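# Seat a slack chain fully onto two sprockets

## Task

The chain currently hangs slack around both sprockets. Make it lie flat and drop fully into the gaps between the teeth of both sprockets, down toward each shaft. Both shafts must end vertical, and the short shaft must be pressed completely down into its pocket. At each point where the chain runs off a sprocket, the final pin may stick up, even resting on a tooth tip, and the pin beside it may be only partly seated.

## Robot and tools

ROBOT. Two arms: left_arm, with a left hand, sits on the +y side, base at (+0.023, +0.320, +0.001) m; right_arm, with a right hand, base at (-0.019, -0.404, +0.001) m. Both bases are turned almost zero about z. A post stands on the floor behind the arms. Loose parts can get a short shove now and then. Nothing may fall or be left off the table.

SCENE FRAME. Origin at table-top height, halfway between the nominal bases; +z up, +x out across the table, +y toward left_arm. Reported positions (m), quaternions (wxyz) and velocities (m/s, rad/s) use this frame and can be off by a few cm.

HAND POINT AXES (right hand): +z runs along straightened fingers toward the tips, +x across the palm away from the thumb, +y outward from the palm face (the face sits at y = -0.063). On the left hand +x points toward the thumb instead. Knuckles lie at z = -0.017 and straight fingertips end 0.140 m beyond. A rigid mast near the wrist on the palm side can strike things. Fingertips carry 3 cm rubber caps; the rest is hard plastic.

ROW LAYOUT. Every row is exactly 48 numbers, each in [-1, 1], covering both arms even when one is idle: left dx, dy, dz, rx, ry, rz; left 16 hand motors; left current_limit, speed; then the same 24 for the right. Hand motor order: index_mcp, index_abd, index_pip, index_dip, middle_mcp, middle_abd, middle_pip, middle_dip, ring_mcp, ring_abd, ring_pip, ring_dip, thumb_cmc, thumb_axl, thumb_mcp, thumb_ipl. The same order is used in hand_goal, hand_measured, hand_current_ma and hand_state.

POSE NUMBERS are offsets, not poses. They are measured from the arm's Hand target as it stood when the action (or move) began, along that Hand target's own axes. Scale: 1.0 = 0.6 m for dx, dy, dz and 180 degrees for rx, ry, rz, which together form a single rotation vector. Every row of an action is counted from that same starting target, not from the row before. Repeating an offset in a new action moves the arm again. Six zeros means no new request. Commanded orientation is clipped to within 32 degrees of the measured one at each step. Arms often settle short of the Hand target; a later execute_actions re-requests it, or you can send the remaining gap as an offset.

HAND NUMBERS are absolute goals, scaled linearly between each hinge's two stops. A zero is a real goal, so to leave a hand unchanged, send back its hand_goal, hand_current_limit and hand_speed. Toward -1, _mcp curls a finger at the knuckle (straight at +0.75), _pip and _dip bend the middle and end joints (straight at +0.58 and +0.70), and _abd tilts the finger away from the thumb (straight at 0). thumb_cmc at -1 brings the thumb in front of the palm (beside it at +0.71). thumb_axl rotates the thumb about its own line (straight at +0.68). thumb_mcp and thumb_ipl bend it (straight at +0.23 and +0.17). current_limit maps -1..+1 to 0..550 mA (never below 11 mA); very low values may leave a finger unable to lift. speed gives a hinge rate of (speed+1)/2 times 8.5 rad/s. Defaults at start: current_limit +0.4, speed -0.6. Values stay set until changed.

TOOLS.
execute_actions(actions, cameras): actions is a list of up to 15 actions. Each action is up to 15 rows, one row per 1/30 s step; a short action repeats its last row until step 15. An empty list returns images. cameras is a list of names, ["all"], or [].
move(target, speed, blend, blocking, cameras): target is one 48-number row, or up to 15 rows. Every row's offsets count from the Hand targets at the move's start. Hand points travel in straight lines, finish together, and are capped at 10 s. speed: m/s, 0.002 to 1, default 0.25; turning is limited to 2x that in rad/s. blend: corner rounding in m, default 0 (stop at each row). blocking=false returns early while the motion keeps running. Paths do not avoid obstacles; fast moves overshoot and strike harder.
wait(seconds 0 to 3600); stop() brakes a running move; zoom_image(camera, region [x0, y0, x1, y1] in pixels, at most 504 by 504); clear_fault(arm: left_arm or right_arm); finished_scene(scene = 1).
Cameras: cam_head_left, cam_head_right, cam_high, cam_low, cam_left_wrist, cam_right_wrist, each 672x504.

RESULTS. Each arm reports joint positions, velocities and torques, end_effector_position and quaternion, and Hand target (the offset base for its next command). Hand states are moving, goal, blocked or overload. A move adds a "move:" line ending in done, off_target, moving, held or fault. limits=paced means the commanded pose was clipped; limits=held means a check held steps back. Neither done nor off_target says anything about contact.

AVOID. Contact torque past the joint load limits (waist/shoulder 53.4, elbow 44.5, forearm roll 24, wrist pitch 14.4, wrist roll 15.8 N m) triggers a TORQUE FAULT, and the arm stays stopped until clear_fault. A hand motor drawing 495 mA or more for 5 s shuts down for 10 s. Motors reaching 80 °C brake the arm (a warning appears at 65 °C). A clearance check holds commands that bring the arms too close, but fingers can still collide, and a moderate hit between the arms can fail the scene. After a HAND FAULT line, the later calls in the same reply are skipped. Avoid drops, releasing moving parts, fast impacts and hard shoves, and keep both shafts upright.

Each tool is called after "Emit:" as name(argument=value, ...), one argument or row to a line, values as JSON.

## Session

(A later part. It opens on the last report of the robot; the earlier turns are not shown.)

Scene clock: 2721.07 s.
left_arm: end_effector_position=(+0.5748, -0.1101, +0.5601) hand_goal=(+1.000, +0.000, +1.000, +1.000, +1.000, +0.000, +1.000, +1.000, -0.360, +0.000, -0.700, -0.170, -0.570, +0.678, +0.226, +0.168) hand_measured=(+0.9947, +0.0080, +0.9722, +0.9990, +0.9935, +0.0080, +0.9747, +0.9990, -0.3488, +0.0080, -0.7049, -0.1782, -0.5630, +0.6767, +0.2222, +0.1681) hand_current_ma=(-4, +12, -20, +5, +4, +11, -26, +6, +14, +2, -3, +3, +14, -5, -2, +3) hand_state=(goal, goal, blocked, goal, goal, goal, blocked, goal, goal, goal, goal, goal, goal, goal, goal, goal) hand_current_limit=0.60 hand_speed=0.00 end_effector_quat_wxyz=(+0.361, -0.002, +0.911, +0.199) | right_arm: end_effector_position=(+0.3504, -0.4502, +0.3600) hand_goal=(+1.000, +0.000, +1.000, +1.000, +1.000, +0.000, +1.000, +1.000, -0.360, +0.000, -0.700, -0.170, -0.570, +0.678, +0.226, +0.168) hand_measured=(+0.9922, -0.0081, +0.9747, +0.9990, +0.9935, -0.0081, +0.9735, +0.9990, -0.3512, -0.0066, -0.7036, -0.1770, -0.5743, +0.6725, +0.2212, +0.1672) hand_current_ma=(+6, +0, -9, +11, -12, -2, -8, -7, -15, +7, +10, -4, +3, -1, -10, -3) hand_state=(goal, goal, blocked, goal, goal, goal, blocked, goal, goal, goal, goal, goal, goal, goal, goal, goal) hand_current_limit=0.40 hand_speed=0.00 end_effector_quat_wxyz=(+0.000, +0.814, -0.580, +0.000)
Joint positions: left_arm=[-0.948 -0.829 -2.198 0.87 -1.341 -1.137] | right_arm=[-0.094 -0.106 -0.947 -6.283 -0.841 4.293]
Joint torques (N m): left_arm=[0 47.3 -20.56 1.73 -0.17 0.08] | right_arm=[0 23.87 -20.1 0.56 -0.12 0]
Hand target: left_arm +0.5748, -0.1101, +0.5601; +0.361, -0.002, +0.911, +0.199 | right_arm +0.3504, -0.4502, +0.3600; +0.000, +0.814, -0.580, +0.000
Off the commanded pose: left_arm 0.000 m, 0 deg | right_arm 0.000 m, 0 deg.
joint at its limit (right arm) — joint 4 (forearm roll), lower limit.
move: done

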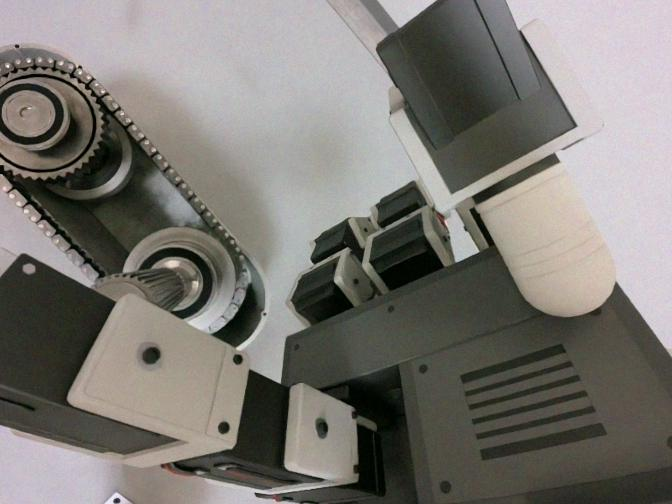

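Emit:
zoom_image(
  camera="cam_left_wrist",
  region=[0, 30, 290, 360],
)

Emit:
execute_actions(
  actions=[],
  cameras=["cam_head_left","cam_head_right","cam_high","cam_low"],
)

Scaled by 1.527.

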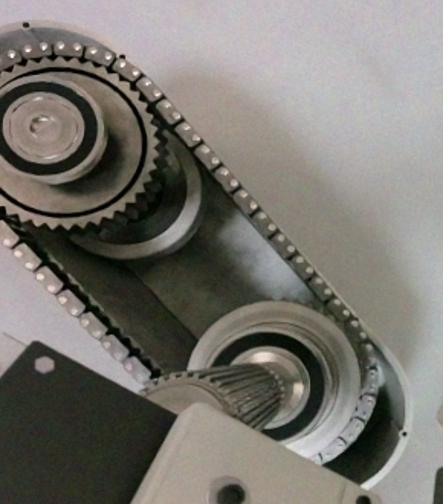

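Scene clock: 2751.67 s.
left_arm: end_effector_position=(+0.5748, -0.1101, +0.5601) hand_goal=(+1.000, +0.000, +1.000, +1.000, +1.000, +0.000, +1.000, +1.000, -0.360, +0.000, -0.700, -0.170, -0.570, +0.678, +0.226, +0.168) hand_measured=(+0.9935, +0.0095, +0.9735, +0.9990, +0.9935, +0.0095, +0.9747, +0.9990, -0.3488, +0.0080, -0.7049, -0.1770, -0.5630, +0.6777, +0.2212, +0.1681) hand_current_ma=(-1, +13, -25, +7, +1, +12, -27, +8, +14, +5, -1, -2, +12, -4, +1, +0) hand_state=(goal, goal, blocked, goal, goal, goal, blocked, goal, goal, goal, goal, goal, goal, goal, goal, goal) hand_current_limit=0.60 hand_speed=0.00 end_effector_quat_wxyz=(+0.361, -0.002, +0.911, +0.199) | right_arm: end_effector_position=(+0.3504, -0.4502, +0.3600) hand_goal=(+1.000, +0.000, +1.000, +1.000, +1.000, +0.000, +1.000, +1.000, -0.360, +0.000, -0.700, -0.170, -0.570, +0.678, +0.226, +0.168) hand_measured=(+0.9922, -0.0081, +0.9735, +0.9990, +0.9922, -0.0066, +0.9747, +0.9990, -0.3524, -0.0052, -0.7062, -0.1757, -0.5755, +0.6735, +0.2222, +0.1662) hand_current_ma=(+13, -6, -7, -1, +14, -16, -2, +3, -2, +11, +4, +7, +0, -13, +4, +13) hand_state=(goal, goal, blocked, goal, goal, goal, blocked, goal, goal, goal, goal, goal, goal, goal, goal, goal) hand_current_limit=0.40 hand_speed=0.00 end_effector_quat_wxyz=(+0.000, +0.814, -0.580, +0.000)
Joint positions: left_arm=[-0.948 -0.829 -2.198 0.87 -1.341 -1.137] | right_arm=[-0.094 -0.106 -0.947 -6.283 -0.841 4.293]
Joint velocities: within noise
Joint torques (N m): left_arm=[0 47.3 -20.56 1.73 -0.17 0.08] | right_arm=[0 23.87 -20.1 0.56 -0.12 0]
Motor temperatures (°C): left_arm=[29 31 34 31 35 31] | right_arm=[31 27 31 30 31 28]
Hand target: left_arm +0.5748, -0.1101, +0.5601; +0.361, -0.002, +0.911, +0.199 | right_arm +0.3504, -0.4502, +0.3600; +0.000, +0.814, -0.580, +0.000
Off the commanded pose: left_arm 0.000 m, 0 deg | right_arm 0.000 m, 0 deg.
Images, in order (width x height): cam_head_left 672x504, cam_head_right 672x504, cam_high 672x504, cam_low 672x504.

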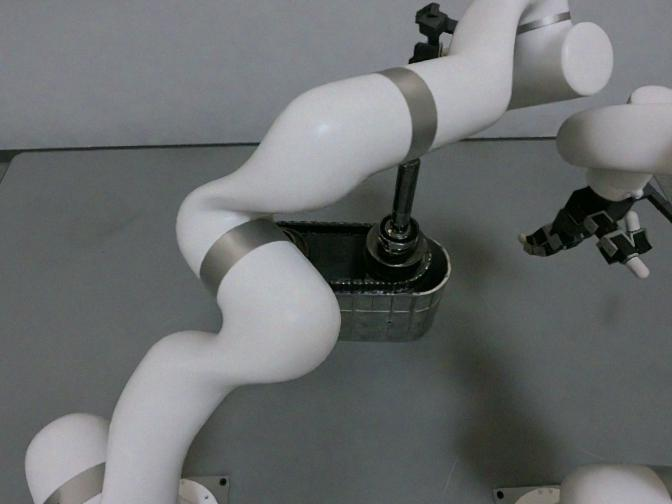

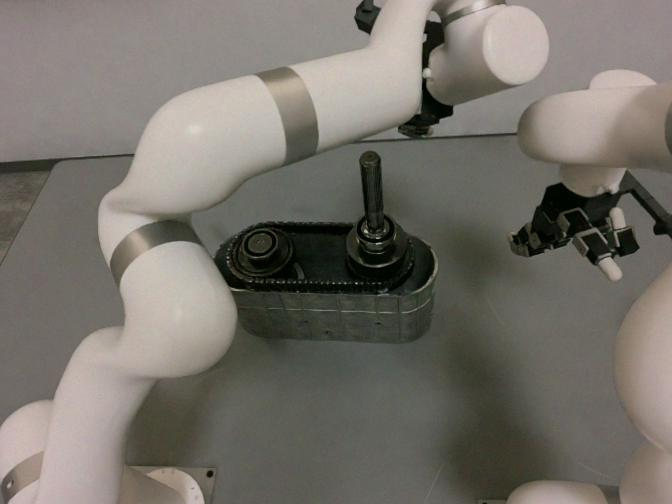

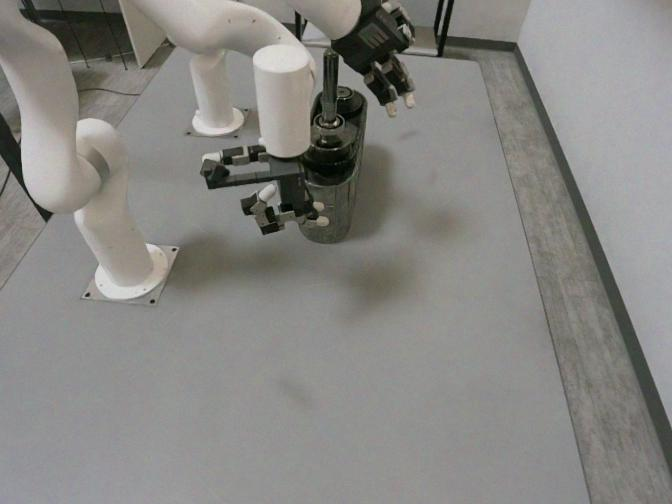

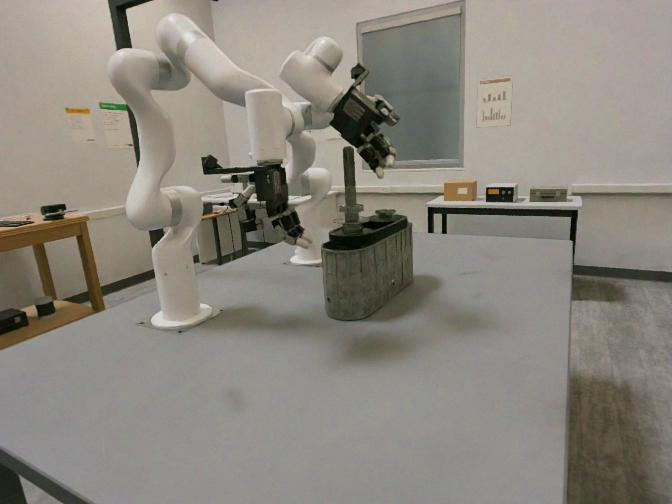

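Emit:
move(
  target=[
    [-0.0053,0.3935,-0.032,0,0,0,1,0,1,1,1,0,1,1,-0.36,0,-0.70,-0.17,-0.57,0.678,0.226,0.168,0.6,0,0,0,0,0,0,0,1,0,1,1,1,0,1,1,-0.36,0,-0.7,-0.17,-0.571,0.678,0.226,0.168,0.4,0],
    [0.361,0.711,0.3063,0.1306,0.237,0.0013,1,0,1,1,1,0,1,1,-0.36,0,-0.70,-0.17,-0.57,0.678,0.226,0.168,0.6,0,0,0,0,0,0,0,1,0,1,1,1,0,1,1,-0.36,0,-0.7,-0.17,-0.571,0.678,0.226,0.168,0.4,0],
  ],
  speed=0.3,
  cameras=["cam_left_wrist","cam_head_left"],
)

Scene clock: 2879.00 s.
left_arm: end_effector_position=(+0.4729, +0.3800, +0.4500) hand_goal=(+1.000, +0.000, +1.000, +1.000, +1.000, +0.000, +1.000, +1.000, -0.360, +0.000, -0.700, -0.170, -0.570, +0.678, +0.226, +0.168) hand_measured=(+0.9935, +0.0095, +0.9735, +0.9990, +0.9935, +0.0080, +0.9747, +1.0000, -0.3488, +0.0080, -0.6972, -0.1782, -0.5630, +0.6777, +0.2212, +0.1681) hand_current_ma=(-3, +14, -19, +3, +4, +13, -32, +4, +16, +7, +5, -2, +13, -5, -5, +1) hand_state=(goal, goal, blocked, goal, goal, goal, blocked, goal, goal, goal, goal, goal, goal, goal, goal, goal) hand_current_limit=0.60 hand_speed=0.00 end_effector_quat_wxyz=(+0.000, +0.000, +1.000, +0.000) | right_arm: end_effector_position=(+0.3504, -0.4502, +0.3600) hand_goal=(+1.000, +0.000, +1.000, +1.000, +1.000, +0.000, +1.000, +1.000, -0.360, +0.000, -0.700, -0.170, -0.570, +0.678, +0.226, +0.168) hand_measured=(+0.9910, -0.0081, +0.9747, +1.0000, +0.9935, -0.0081, +0.9735, +0.9990, -0.3512, -0.0052, -0.7049, -0.1770, -0.5755, +0.6735, +0.2222, +0.1662) hand_current_ma=(+16, +0, -19, +5, -11, -11, -1, +5, -3, +1, -2, -5, -3, +9, +8, +15) hand_state=(goal, goal, blocked, goal, goal, goal, blocked, goal, goal, goal, goal, goal, goal, goal, goal, goal) hand_current_limit=0.40 hand_speed=0.00 end_effector_quat_wxyz=(+0.000, +0.814, -0.580, +0.000)
Joint positions: left_arm=[-0.066 -0.076 -1.122 -0.001 -1.047 -0.052] | right_arm=[-0.094 -0.106 -0.947 -6.283 -0.841 4.293]
Joint torques (N m): left_arm=[0 23.82 -20.97 0.79 -0.02 0] | right_arm=[0 23.87 -20.1 0.56 -0.12 0]
Hand target: left_arm +0.4729, +0.3800, +0.4500; +0.000, +0.000, +1.000, +0.000 | right_arm +0.3504, -0.4502, +0.3600; +0.000, +0.814, -0.580, +0.000
Off the commanded pose: left_arm 0.000 m, 0 deg | right_arm 0.000 m, 0 deg.
joint at its limit (right arm) — joint 4 (forearm roll), lower limit.
move: done
Images, in order (width x height): cam_head_left 672x504, cam_left_wrist 672x504.

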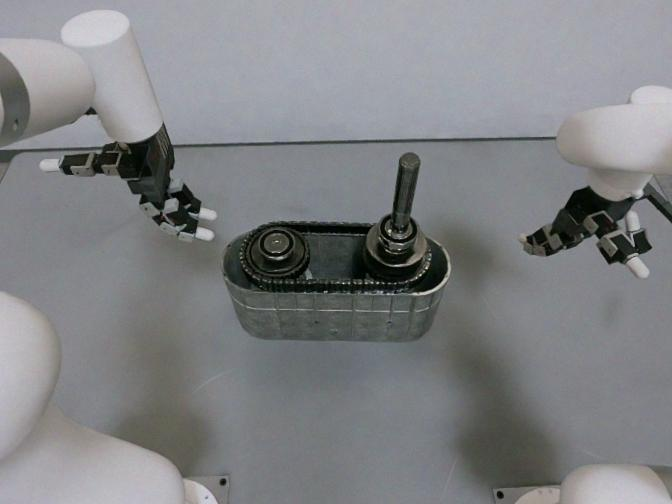

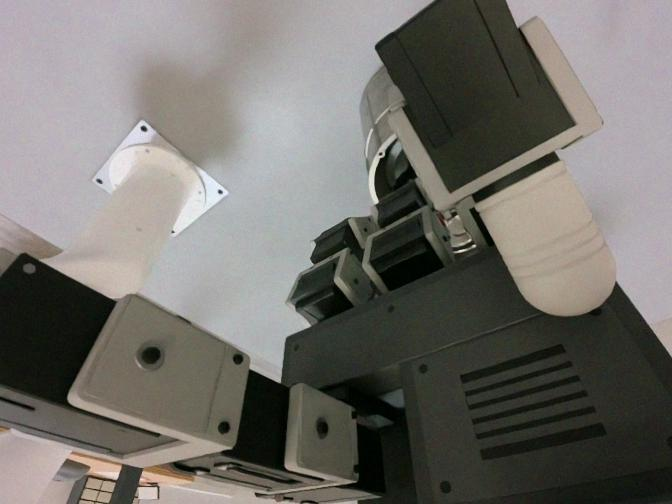

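Emit:
zoom_image(
  camera="cam_head_left",
  region=[220, 210, 340, 310],
)

Emit:
zoom_image(
  camera="cam_head_left",
  region=[340, 210, 460, 310],
)

Scaled by 4.200.

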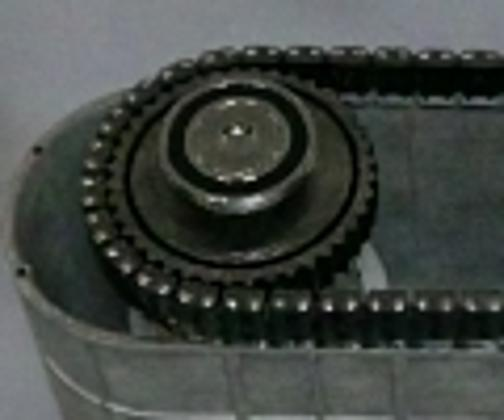

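Scaled by 4.200.

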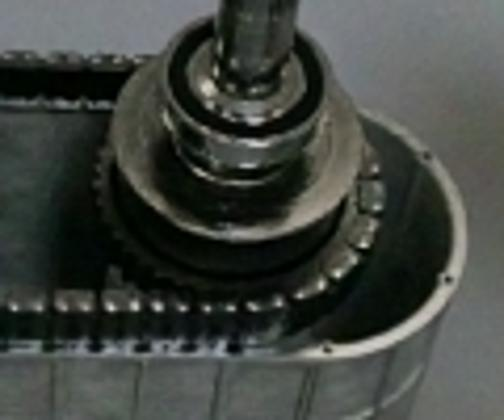

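Emit:
move(
  target=[
    [0,0,0,0,0,0,1,0,1,1,1,0,1,1,-0.36,0,-0.70,-0.17,-0.57,0.678,0.226,0.168,0.6,0,-0.2092,-0.16,-0.2333,0,0,0.6055,0.754,0,0.576,0.696,0.754,0,0.576,0.696,0.754,0,0.576,0.696,0.95,0.678,0.226,0.168,0.4,0],
    [0,0,0,0,0,0,1,0,1,1,1,0,1,1,-0.36,0,-0.70,-0.17,-0.57,0.678,0.226,0.168,0.6,0,-0.2293,-0.255,-0.3667,0.4613,-0.329,0.4613,0.754,0,0.576,0.696,0.754,0,0.576,0.696,0.754,0,0.576,0.696,0.95,0.678,0.226,0.168,0.4,0],
    [0,0,0,0,0,0,1,0,1,1,1,0,1,1,-0.36,0,-0.70,-0.17,-0.57,0.678,0.226,0.168,0.6,0,-0.756,-0.5323,-0.3667,0.4613,-0.329,0.4613,0.754,0,0.576,0.696,0.754,0,0.576,0.696,0.754,0,0.576,0.696,0.95,0.678,0.226,0.168,0.4,0],
  ],
  speed=0.3,
  cameras=["cam_head_left","cam_high"],
)

Scene clock: 2911.90 s.
left_arm: end_effector_position=(+0.4729, +0.3800, +0.4500) hand_goal=(+1.000, +0.000, +1.000, +1.000, +1.000, +0.000, +1.000, +1.000, -0.360, +0.000, -0.700, -0.170, -0.570, +0.678, +0.226, +0.168) hand_measured=(+0.9935, +0.0080, +0.9735, +0.9977, +0.9922, +0.0080, +0.9747, +0.9990, -0.3488, +0.0080, -0.6959, -0.1782, -0.5630, +0.6777, +0.2212, +0.1681) hand_current_ma=(-4, +14, -19, +10, +4, +10, -24, +4, +16, +0, +5, -2, +13, -5, -4, -1) hand_state=(goal, goal, blocked, goal, goal, goal, blocked, goal, goal, goal, goal, goal, goal, goal, goal, goal) hand_current_limit=0.60 hand_speed=0.00 end_effector_quat_wxyz=(+0.000, +0.000, +1.000, +0.000) | right_arm: end_effector_position=(+0.4835, -0.0560, +0.5863) hand_goal=(+0.754, +0.000, +0.576, +0.696, +0.754, +0.000, +0.576, +0.696, +0.754, +0.000, +0.576, +0.696, +0.950, +0.678, +0.226, +0.168) hand_measured=(+0.7547, -0.0110, +0.5782, +0.6907, +0.7571, -0.0125, +0.5770, +0.6920, +1.0000, -0.0096, +0.5808, +0.6971, +0.9541, +0.6735, +0.2272, +0.1700) hand_current_ma=(+16, -11, -17, -7, +6, -3, +18, +12, +370, -8, +3, -6, -5, +5, +8, +3) hand_state=(goal, goal, goal, goal, goal, goal, goal, goal, blocked, goal, goal, goal, goal, goal, goal, goal) hand_current_limit=0.40 hand_speed=0.00 end_effector_quat_wxyz=(+0.721, +0.010, +0.693, -0.011)
Joint positions: left_arm=[-0.065 -0.076 -1.122 -0.001 -1.047 -0.052] | right_arm=[0.757 0.042 -0.734 -5.351 1.09 5.684]
Joint torques (N m): left_arm=[0 23.82 -20.97 0.79 -0.02 0] | right_arm=[0 19.92 -34.77 -0.51 1.41 3.28]
Hand target: left_arm +0.4729, +0.3800, +0.4500; +0.000, +0.000, +1.000, +0.000 | right_arm +0.4835, -0.0560, +0.5863; +0.721, +0.010, +0.693, -0.011 (not the last commanded pose)
Off the commanded pose: left_arm 0.000 m, 0 deg | right_arm 0.141 m, 3 deg.
TORQUE FAULT: the external load on joint 5 (wrist pitch) of the right arm reached its load limit, and that arm stopped. The contact can be on any part of that arm beyond that joint, not only on its tool. A torque fault puts only its own arm into a fault stop. That arm's remaining commands of this call were not run. The hold on joint 5 (wrist pitch) of that arm was moved back by the arm itself, up to 3 degrees, as the stop began. That arm is still stopped at the end of this call. While its stop runs, that arm, its gripper or tool too, takes no new command.
CLEAR FAULT: the right arm stays stopped (state 4) until you call clear_fault(arm="right_arm").
End effector pose when the fault began: right_arm: position (+0.4813, -0.0491, +0.5784), quat_wxyz (+0.707, -0.002, +0.707, +0.002)
Joint positions when the fault began: right_arm=[0.757 0.044 -0.734 -5.355 1.036 5.686]
move: fault (right_arm); path passed 2 of 3 targets

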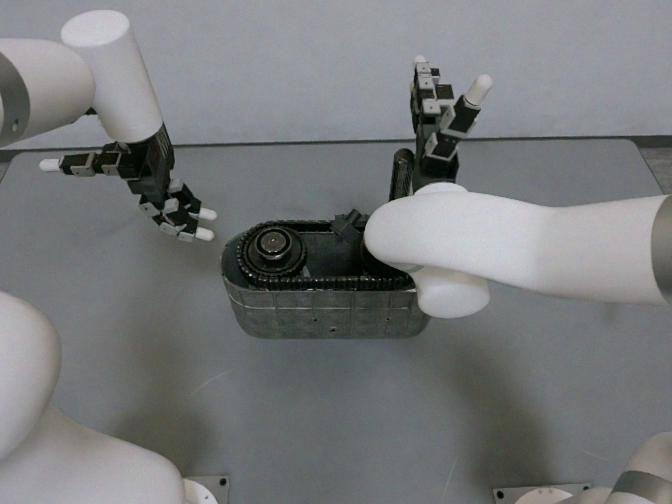

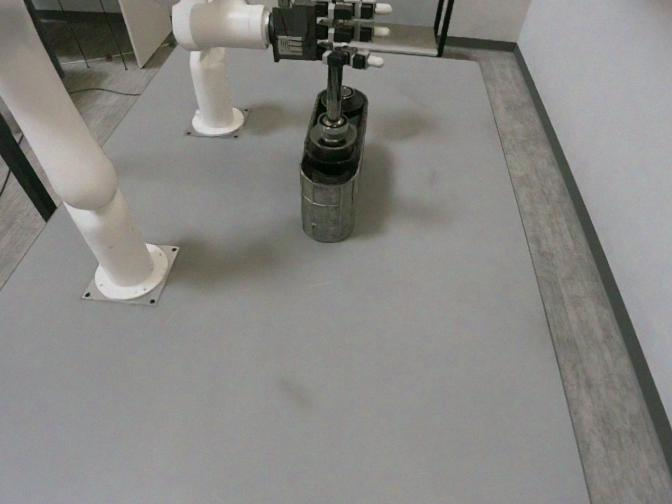

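Emit:
clear_fault(
  arm="right_arm",
  cameras=["cam_low","cam_head_right"],
)

Scene clock: 2918.50 s.
left_arm: end_effector_position=(+0.4729, +0.3800, +0.4500) hand_goal=(+1.000, +0.000, +1.000, +1.000, +1.000, +0.000, +1.000, +1.000, -0.360, +0.000, -0.700, -0.170, -0.570, +0.678, +0.226, +0.168) hand_measured=(+0.9922, +0.0080, +0.9722, +0.9990, +0.9935, +0.0080, +0.9735, +1.0000, -0.3488, +0.0080, -0.6972, -0.1782, -0.5630, +0.6777, +0.2203, +0.1681) hand_current_ma=(-6, +14, -23, +8, +1, +8, -27, +4, +12, +3, +3, +1, +15, -3, -3, +3) hand_state=(goal, goal, blocked, goal, goal, goal, blocked, goal, goal, goal, goal, goal, goal, goal, goal, goal) hand_current_limit=0.60 hand_speed=0.00 end_effector_quat_wxyz=(+0.000, +0.000, +1.000, +0.000) | right_arm: end_effector_position=(+0.4835, -0.0562, +0.5860) hand_goal=(+0.754, +0.000, +0.576, +0.696, +0.754, +0.000, +0.576, +0.696, +0.754, +0.000, +0.576, +0.696, +0.950, +0.678, +0.226, +0.168) hand_measured=(+0.7535, -0.0110, +0.5782, +0.6907, +0.7559, -0.0110, +0.5757, +0.6920, +1.0000, -0.0096, +0.5795, +0.6958, +0.9541, +0.6725, +0.2272, +0.1700) hand_current_ma=(+5, -2, -15, +6, +3, -27, +11, +6, +378, +1, -1, -1, +5, -1, +6, +0) hand_state=(goal, goal, goal, goal, goal, goal, goal, goal, blocked, goal, goal, goal, goal, goal, goal, goal) hand_current_limit=0.40 hand_speed=0.00 end_effector_quat_wxyz=(+0.721, +0.009, +0.693, -0.011)
Joint positions: left_arm=[-0.065 -0.076 -1.122 -0.001 -1.047 -0.052] | right_arm=[0.757 0.042 -0.734 -5.35 1.09 5.684]
Joint torques (N m): left_arm=[0 23.82 -20.97 0.79 -0.02 0] | right_arm=[0 19.92 -21.47 -0.51 1.41 1.56]
Hand target: left_arm +0.4729, +0.3800, +0.4500; +0.000, +0.000, +1.000, +0.000 | right_arm +0.4835, -0.0562, +0.5860; +0.721, +0.009, +0.693, -0.011 (not the last commanded pose)
Off the commanded pose: left_arm 0.000 m, 0 deg | right_arm 0.141 m, 3 deg.
TORQUE FAULT, CONTINUED: the right arm's stop, for the torque fault of joint 5 (wrist pitch) that an earlier result reported, is over. The call counts as one of the actions that you can send in this scene. The hold on joint 5 (wrist pitch) of that arm was moved back by the arm itself, up to 3 degrees, as the stop began, but later a load was on that arm, so every hold on that arm was set again where that arm then was. That arm's target is now where it stood when the stop ended, not its last command. That arm keeps its grip as last carried out and accepts commands again: back off and push less far.
CLEAR FAULT: your call cleared the right arm's torque fault. If a joint's load stays at its limit, that arm stops again at once.
Images, in order (width x height): cam_head_right 672x504, cam_low 672x504.

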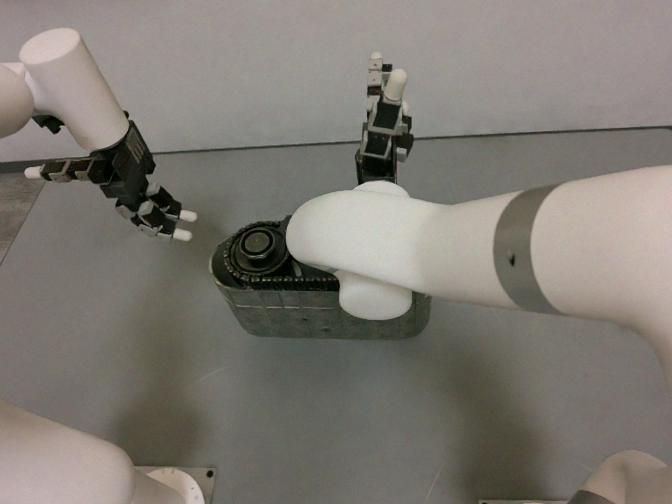

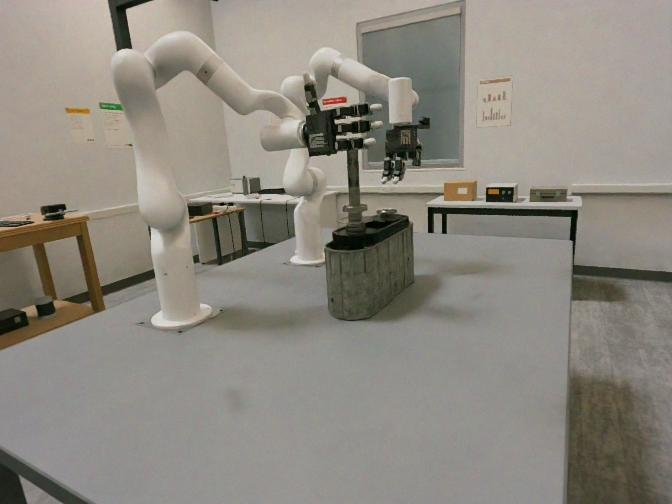

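Emit:
move(
  target=[
    [0,0,0,0,0,0,1,0,1,1,1,0,1,1,-0.36,0,-0.70,-0.17,-0.57,0.678,0.226,0.168,0.6,0,0,-0.0833,0,0,0,0,0.754,0,0.576,0.696,0.754,0,0.576,0.696,0.754,0,0.576,0.696,0.95,0.678,0.226,0.168,0.4,0],
    [0,0,0,0,0,0,1,0,1,1,1,0,1,1,-0.36,0,-0.70,-0.17,-0.57,0.678,0.226,0.168,0.6,0,-0.1667,-0.0833,0,-0.009,0.0126,0.0009,0.754,0,0.576,0.696,0.754,0,0.576,0.696,0.754,0,0.576,0.696,0.95,0.678,0.226,0.168,0.4,0],
    [0,0,0,0,0,0,1,0,1,1,1,0,1,1,-0.36,0,-0.70,-0.17,-0.57,0.678,0.226,0.168,0.6,0,-0.1667,0.2317,0.0333,-0.009,0.0126,0.0009,0.754,0,0.576,0.696,0.754,0,0.576,0.696,0.754,0,0.576,0.696,0.95,0.678,0.226,0.168,0.4,0],
  ],
  speed=[0.05,0.15,0.2],
  cameras=["cam_head_left","cam_high","cam_low","cam_head_right"],
)

Scene clock: 2934.83 s.
left_arm: end_effector_position=(+0.4729, +0.3800, +0.4500) hand_goal=(+1.000, +0.000, +1.000, +1.000, +1.000, +0.000, +1.000, +1.000, -0.360, +0.000, -0.700, -0.170, -0.570, +0.678, +0.226, +0.168) hand_measured=(+0.9922, +0.0080, +0.9735, +0.9990, +0.9935, +0.0080, +0.9735, +0.9990, -0.3476, +0.0080, -0.6972, -0.1782, -0.5630, +0.6777, +0.2212, +0.1672) hand_current_ma=(-2, +13, -23, +5, +3, +9, -24, +7, +11, +5, +6, -1, +18, -6, +1, +6) hand_state=(goal, goal, blocked, goal, goal, goal, blocked, goal, goal, goal, goal, goal, goal, goal, goal, goal) hand_current_limit=0.60 hand_speed=0.00 end_effector_quat_wxyz=(+0.000, +0.000, +1.000, +0.000) | right_arm: end_effector_position=(+0.5036, +0.0825, +0.6864) hand_goal=(+0.754, +0.000, +0.576, +0.696, +0.754, +0.000, +0.576, +0.696, +0.754, +0.000, +0.576, +0.696, +0.950, +0.678, +0.226, +0.168) hand_measured=(+0.7474, -0.0110, +0.5705, +0.6907, +0.7486, -0.0110, +0.5705, +0.6894, +0.7523, -0.0096, +0.5757, +0.6945, +0.9541, +0.6725, +0.2272, +0.1700) hand_current_ma=(+18, +5, -7, +1, -2, -8, +18, -1, -9, +7, +1, -17, +13, -9, +4, -6) hand_state=(goal, goal, goal, goal, goal, goal, goal, goal, goal, goal, goal, goal, goal, goal, goal, goal) hand_current_limit=0.40 hand_speed=0.00 end_effector_quat_wxyz=(+0.707, +0.000, +0.707, +0.000)
Joint positions: left_arm=[-0.065 -0.076 -1.122 -0.001 -1.047 -0.052] | right_arm=[0.918 -0.153 -1.193 -5.075 1.026 5.345]
Joint torques (N m): left_arm=[0 23.82 -20.97 0.79 -0.02 0] | right_arm=[0 27.79 -22.36 -0.92 1.01 -1.35]
Hand target: left_arm +0.4729, +0.3800, +0.4500; +0.000, +0.000, +1.000, +0.000 | right_arm +0.5036, +0.0825, +0.6864; +0.707, +0.000, +0.707, +0.000
Off the commanded pose: left_arm 0.000 m, 0 deg | right_arm 0.000 m, 0 deg.
move: done
Images, in order (width x height): cam_head_left 672x504, cam_head_right 672x504, cam_high 672x504, cam_low 672x504.

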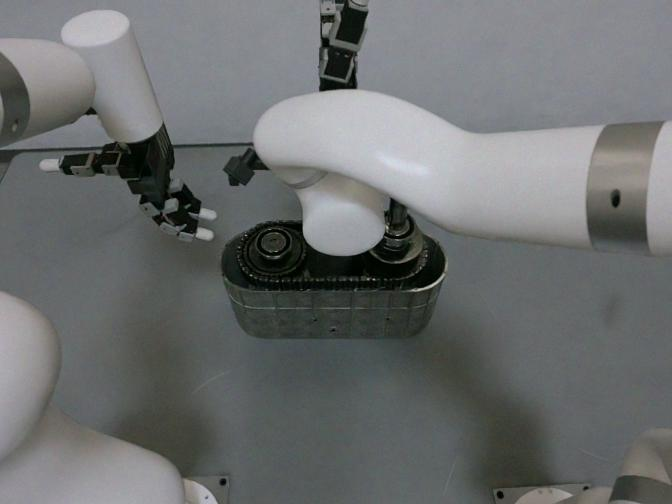

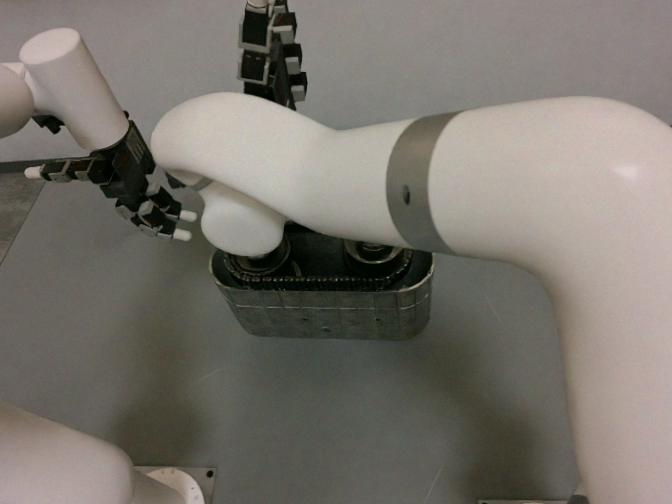

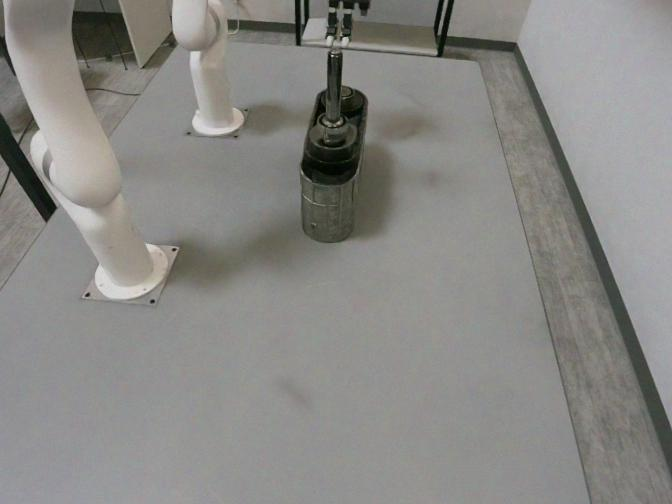

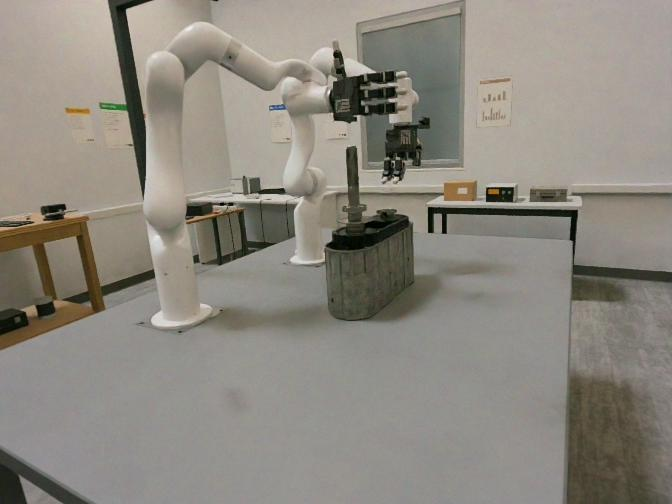

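Emit:
zoom_image(
  camera="cam_high",
  region=[285, 40, 385, 250],
)

Emit:
zoom_image(
  camera="cam_low",
  region=[310, 140, 430, 330],
)

Scaled by 2.400.

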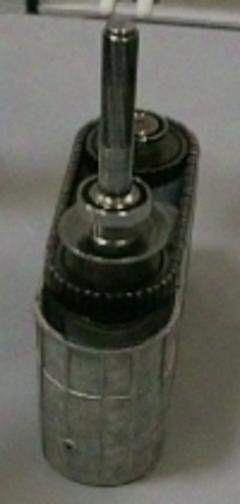

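Scaled by 2.653.

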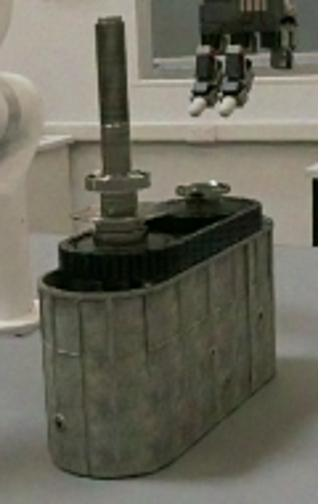

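Emit:
move(
  target=[
    [0,0,0,0,0,0,1,0,1,1,1,0,1,1,-0.36,0,-0.70,-0.17,-0.57,0.678,0.226,0.168,0.6,0,0.562,0,0.01,0,0,0,0.754,0,0.576,0.696,0.754,0,0.576,0.696,0.754,0,0.576,0.696,0.95,0.678,0.226,0.168,0.4,0],
    [0,0,0,0,0,0,1,0,1,1,1,0,1,1,-0.36,0,-0.70,-0.17,-0.57,0.678,0.226,0.168,0.6,0,0.562,0.0667,0.01,0,0,0,0.754,0,0.576,0.696,0.754,0,0.576,0.696,0.754,0,0.576,0.696,0.95,0.678,0.226,0.168,0.4,0],
  ],
  speed=[0.12,0.04],
  cameras=["cam_head_left","cam_low"],
)

Emit:
zoom_image(
  camera="cam_head_left",
  region=[210, 200, 350, 310],
)

Scene clock: 2964.57 s.
left_arm: end_effector_position=(+0.4729, +0.3800, +0.4500) hand_goal=(+1.000, +0.000, +1.000, +1.000, +1.000, +0.000, +1.000, +1.000, -0.360, +0.000, -0.700, -0.170, -0.570, +0.678, +0.226, +0.168) hand_measured=(+0.9935, +0.0095, +0.9735, +0.9990, +0.9922, +0.0080, +0.9735, +0.9990, -0.3476, +0.0080, -0.6959, -0.1782, -0.5630, +0.6767, +0.2212, +0.1672) hand_current_ma=(-4, +12, -21, +4, +3, +9, -30, +2, +9, +3, +0, +2, +11, -1, -2, +0) hand_state=(goal, goal, blocked, goal, goal, goal, blocked, goal, goal, goal, goal, goal, goal, goal, goal, goal) hand_current_limit=0.60 hand_speed=0.00 end_effector_quat_wxyz=(+0.000, +0.000, +1.000, +0.000) | right_arm: end_effector_position=(+0.5094, +0.1226, +0.3492) hand_goal=(+0.754, +0.000, +0.576, +0.696, +0.754, +0.000, +0.576, +0.696, +0.754, +0.000, +0.576, +0.696, +0.950, +0.678, +0.226, +0.168) hand_measured=(+0.7498, -0.0110, +0.5744, +0.6907, +0.7547, -0.0110, +0.5705, +0.6894, +0.7559, -0.0096, +0.5757, +0.6945, +0.9541, +0.6735, +0.2272, +0.1700) hand_current_ma=(-5, -9, +10, -10, -5, -2, +5, -8, -4, +1, -14, -6, +8, +3, -3, +5) hand_state=(goal, goal, goal, goal, goal, goal, goal, goal, goal, goal, goal, goal, goal, goal, goal, goal) hand_current_limit=0.40 hand_speed=0.00 end_effector_quat_wxyz=(+0.707, +0.000, +0.707, +0.000)
Joint positions: left_arm=[-0.065 -0.076 -1.122 -0.001 -1.047 -0.052] | right_arm=[0.955 -0.676 -1.048 -5.287 1.361 5.973]
Joint torques (N m): left_arm=[0 23.82 -20.97 0.79 -0.02 0] | right_arm=[0 27.56 -17.15 -0.35 1.63 -1.46]
Hand target: left_arm +0.4729, +0.3800, +0.4500; +0.000, +0.000, +1.000, +0.000 | right_arm +0.5094, +0.1227, +0.3492; +0.707, +0.000, +0.707, +0.000
Off the commanded pose: left_arm 0.000 m, 0 deg | right_arm 0.000 m, 0 deg.
move: done

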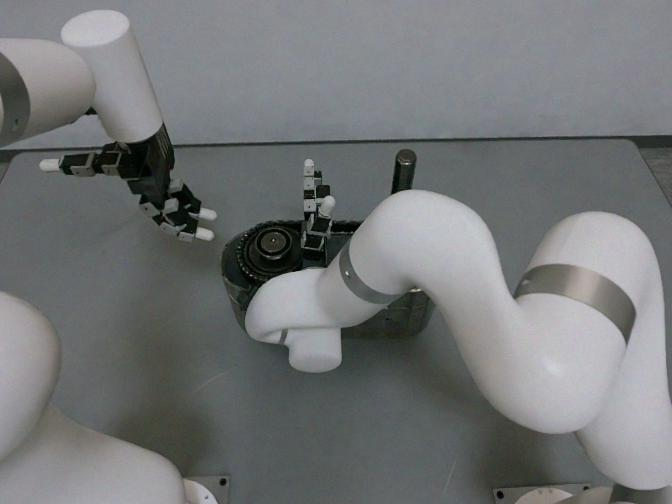

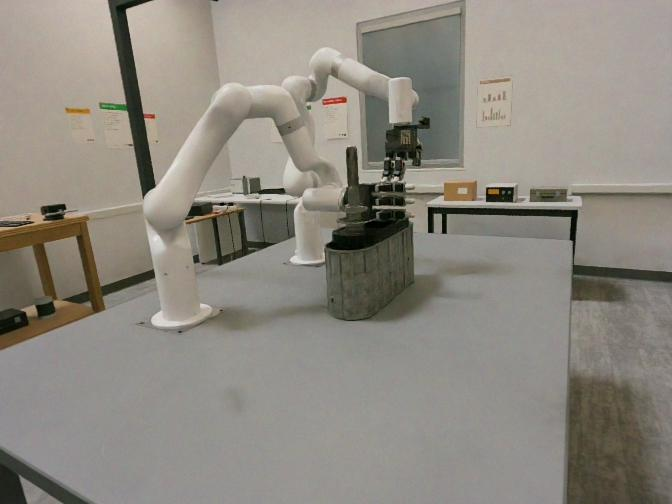

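Scaled by 3.600.

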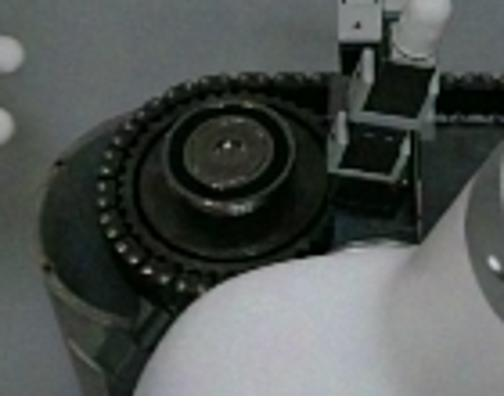

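Emit:
move(
  target=[
    [0,0,0,0,0,0,-0.6,0,-0.9,-0.6,-0.6,0,-0.9,-0.6,-0.6,0,-0.9,-0.6,-0.57,0.678,0.226,0.168,0.6,0,0,0,0,0,0,0,0.754,0,0.576,0.696,0.754,0,0.576,0.696,0.754,0,0.576,0.696,0.95,0.678,0.226,0.168,0.4,0],
    [-0.0083,-0.0833,0.25,0,0,0,-0.6,0,-0.9,-0.6,-0.6,0,-0.9,-0.6,-0.6,0,-0.9,-0.6,-0.57,0.678,0.226,0.168,0.6,0,0,0,0,0,0,0,0.754,0,0.576,0.696,0.754,0,0.576,0.696,0.754,0,0.576,0.696,0.95,0.678,0.226,0.168,0.4,0],
  ],
  speed=0.12,
  cameras=["cam_head_left","cam_low","cam_left_wrist"],
)

Emit:
zoom_image(
  camera="cam_low",
  region=[330, 120, 450, 260],
)

Emit:
zoom_image(
  camera="cam_head_left",
  region=[150, 130, 350, 310],
)

Scene clock: 2984.80 s.
left_arm: end_effector_position=(+0.4778, +0.3300, +0.3000) hand_goal=(-0.600, +0.000, -0.900, -0.600, -0.600, +0.000, -0.900, -0.600, -0.600, +0.000, -0.900, -0.600, -0.570, +0.678, +0.226, +0.168) hand_measured=(-0.4585, +0.0080, -0.5419, -0.5515, -0.4501, +0.0080, -0.5496, -0.5566, -0.3813, +0.0065, -0.7318, -0.2241, -0.5630, +0.6777, +0.2212, +0.1672) hand_current_ma=(+271, +13, +452, +67, +304, +12, +443, +60, +440, +4, +313, +448, +17, -7, -5, +2) hand_state=(blocked, goal, blocked, blocked, blocked, goal, blocked, blocked, blocked, goal, blocked, blocked, goal, goal, goal, goal) hand_current_limit=0.60 hand_speed=0.00 end_effector_quat_wxyz=(+0.000, +0.000, +1.000, +0.000) | right_arm: end_effector_position=(+0.5094, +0.1227, +0.3492) hand_goal=(+0.754, +0.000, +0.576, +0.696, +0.754, +0.000, +0.576, +0.696, +0.754, +0.000, +0.576, +0.696, +0.950, +0.678, +0.226, +0.168) hand_measured=(+0.7486, -0.0110, +0.5744, +0.6894, +0.7559, -0.0110, +0.5705, +0.6894, +0.7547, -0.0096, +0.5757, +0.6932, +0.9541, +0.6735, +0.2272, +0.1700) hand_current_ma=(-6, -5, +1, -5, +4, -14, +9, -4, -14, -2, +8, -3, +12, +6, +10, +9) hand_state=(goal, goal, goal, goal, goal, goal, goal, goal, goal, goal, goal, goal, goal, goal, goal, goal) hand_current_limit=0.40 hand_speed=0.00 end_effector_quat_wxyz=(+0.707, +0.000, +0.707, +0.000)
Joint positions: left_arm=[-0.169 -0.236 -0.949 -0.001 -0.714 -0.154] | right_arm=[0.955 -0.676 -1.048 -5.287 1.361 5.973]
Joint torques (N m): left_arm=[0 27.86 -19.31 0.7 -0.06 0] | right_arm=[0 39.64 -17.15 -0.35 1.63 0.04]
Hand target: left_arm +0.4778, +0.3299, +0.3000; +0.000, +0.000, +1.000, +0.000 | right_arm +0.5094, +0.1227, +0.3492; +0.707, +0.000, +0.707, +0.000
Off the commanded pose: left_arm 0.000 m, 0 deg | right_arm 0.000 m, 0 deg.
move: done

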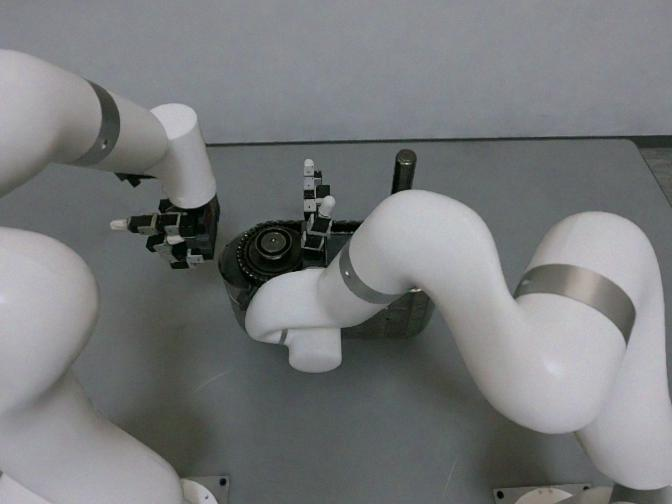

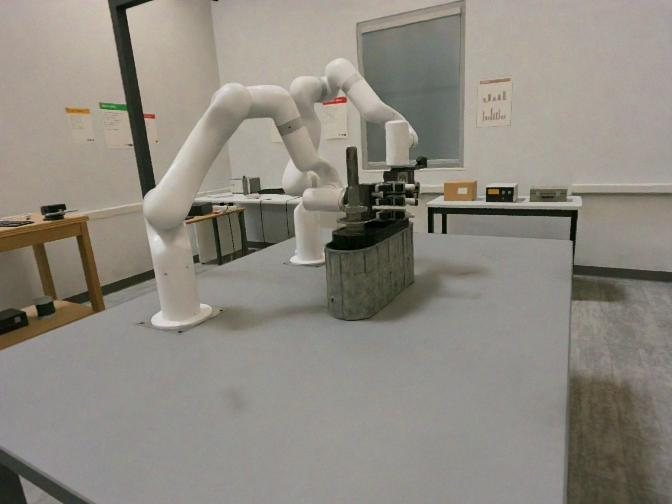

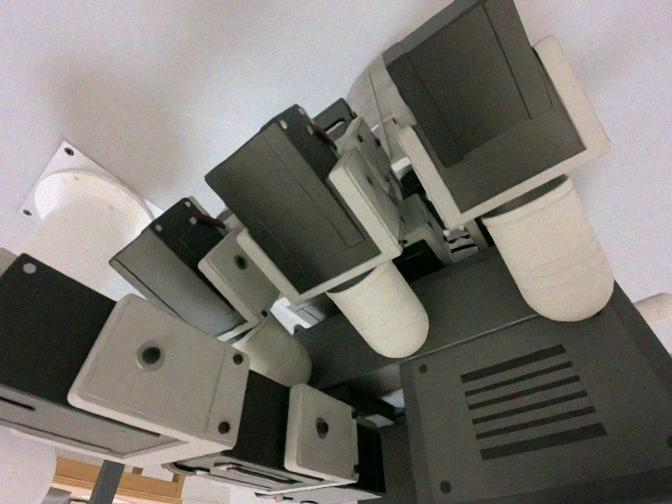

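Scaled by 3.600.

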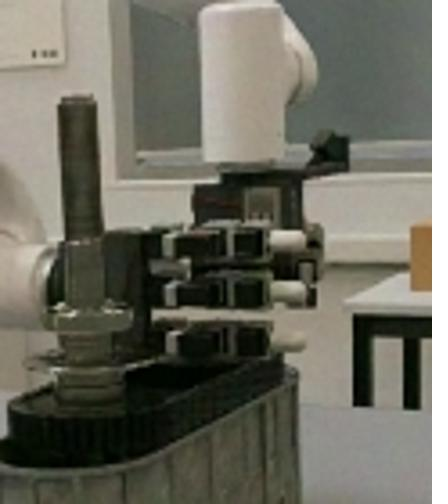

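Scaled by 2.520.

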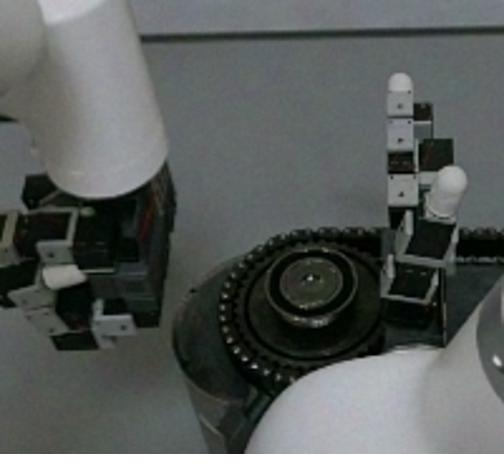

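Emit:
move(
  target=[
    [0,0,0.0833,0,0,0,-0.44,0,-0.53,-0.54,-0.44,0,-0.53,-0.54,-0.37,0,-0.72,-0.21,-0.57,0.678,0.226,0.168,0.6,0,0,0,0,0,0,0,0.754,0,0.576,0.696,0.754,0,0.576,0.696,0.754,0,0.576,0.696,0.95,0.678,0.226,0.168,0.4,0],
    [0,-0.075,0.0833,0,0,0,-0.44,0,-0.53,-0.54,-0.44,0,-0.53,-0.54,-0.37,0,-0.72,-0.21,-0.57,0.678,0.226,0.168,0.6,0,0,0,0,0,0,0,0.754,0,0.576,0.696,0.754,0,0.576,0.696,0.754,0,0.576,0.696,0.95,0.678,0.226,0.168,0.4,0],
  ],
  speed=[0.1,0.03],
  cameras=["cam_head_left","cam_low","cam_head_right"],
)

Emit:
zoom_image(
  camera="cam_low",
  region=[360, 160, 450, 260],
)

Emit:
zoom_image(
  camera="cam_head_left",
  region=[150, 180, 330, 310],
)

Emit:
zoom_image(
  camera="cam_head_right",
  region=[150, 180, 330, 310],
)

Scene clock: 2998.60 s.
left_arm: end_effector_position=(+0.4777, +0.2849, +0.2500) hand_goal=(-0.440, +0.000, -0.530, -0.540, -0.440, +0.000, -0.530, -0.540, -0.370, +0.000, -0.720, -0.210, -0.570, +0.678, +0.226, +0.168) hand_measured=(-0.4067, +0.0080, -0.5201, -0.5337, -0.4043, +0.0080, -0.5214, -0.5350, -0.3524, +0.0065, -0.7126, -0.2050, -0.5630, +0.6767, +0.2212, +0.1681) hand_current_ma=(+40, +14, +14, +5, +55, +7, +5, +7, +22, +5, +8, +9, +14, -4, +0, +1) hand_state=(blocked, goal, goal, goal, blocked, goal, goal, goal, goal, goal, goal, goal, goal, goal, goal, goal) hand_current_limit=0.60 hand_speed=0.00 end_effector_quat_wxyz=(+0.000, +0.000, +1.000, +0.000) | right_arm: end_effector_position=(+0.5094, +0.1227, +0.3492) hand_goal=(+0.754, +0.000, +0.576, +0.696, +0.754, +0.000, +0.576, +0.696, +0.754, +0.000, +0.576, +0.696, +0.950, +0.678, +0.226, +0.168) hand_measured=(+0.7486, -0.0125, +0.5744, +0.6907, +0.7559, -0.0125, +0.5718, +0.6907, +0.7547, -0.0096, +0.5757, +0.6945, +0.9541, +0.6725, +0.2272, +0.1700) hand_current_ma=(+7, -6, -6, +5, +9, -7, +18, -9, -16, -3, +6, -1, +3, -12, +28, +13) hand_state=(goal, goal, goal, goal, goal, goal, goal, goal, goal, goal, goal, goal, goal, goal, goal, goal) hand_current_limit=0.40 hand_speed=0.00 end_effector_quat_wxyz=(+0.707, +0.000, +0.707, +0.000)
Joint positions: left_arm=[-0.259 -0.328 -0.936 -0.001 -0.609 -0.244] | right_arm=[0.955 -0.676 -1.048 -5.287 1.361 5.973]
Joint torques (N m): left_arm=[0 30.07 -18.31 0.61 -0.09 0] | right_arm=[0 39.64 -17.15 -0.35 1.63 0.04]
Hand target: left_arm +0.4777, +0.2849, +0.2500; +0.000, +0.000, +1.000, +0.000 | right_arm +0.5094, +0.1227, +0.3492; +0.707, +0.000, +0.707, +0.000
Off the commanded pose: left_arm 0.000 m, 0 deg | right_arm 0.000 m, 0 deg.
move: done
Images, in order (width x height): cam_head_left 672x504, cam_head_right 672x504, cam_low 672x504.

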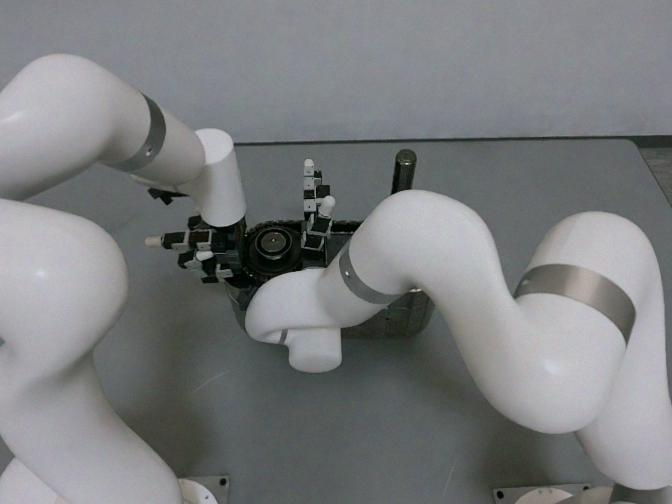

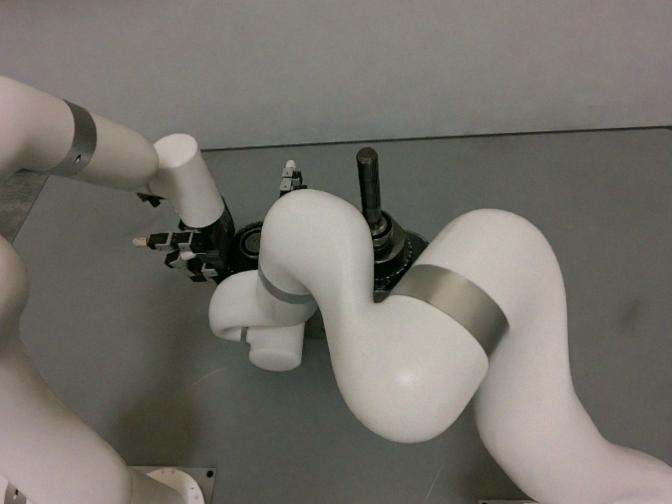

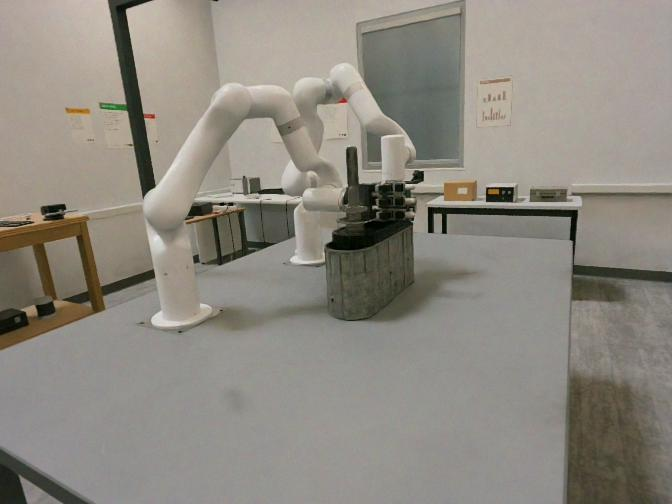

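Scaled by 5.040.

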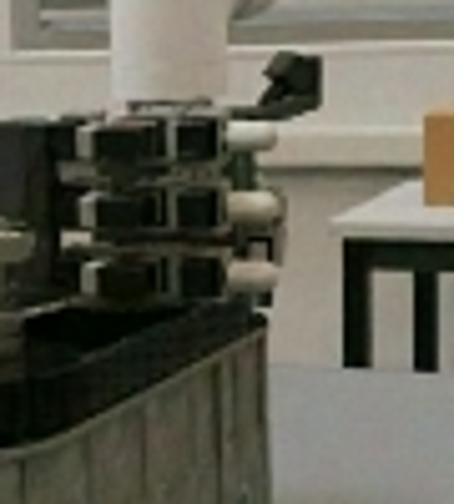

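Scaled by 2.800.

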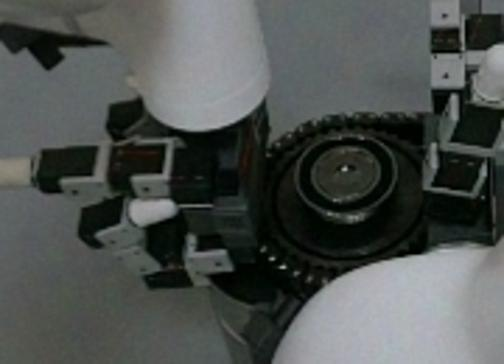

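Scaled by 2.800.

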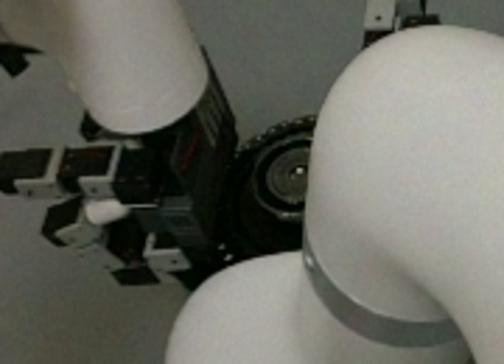

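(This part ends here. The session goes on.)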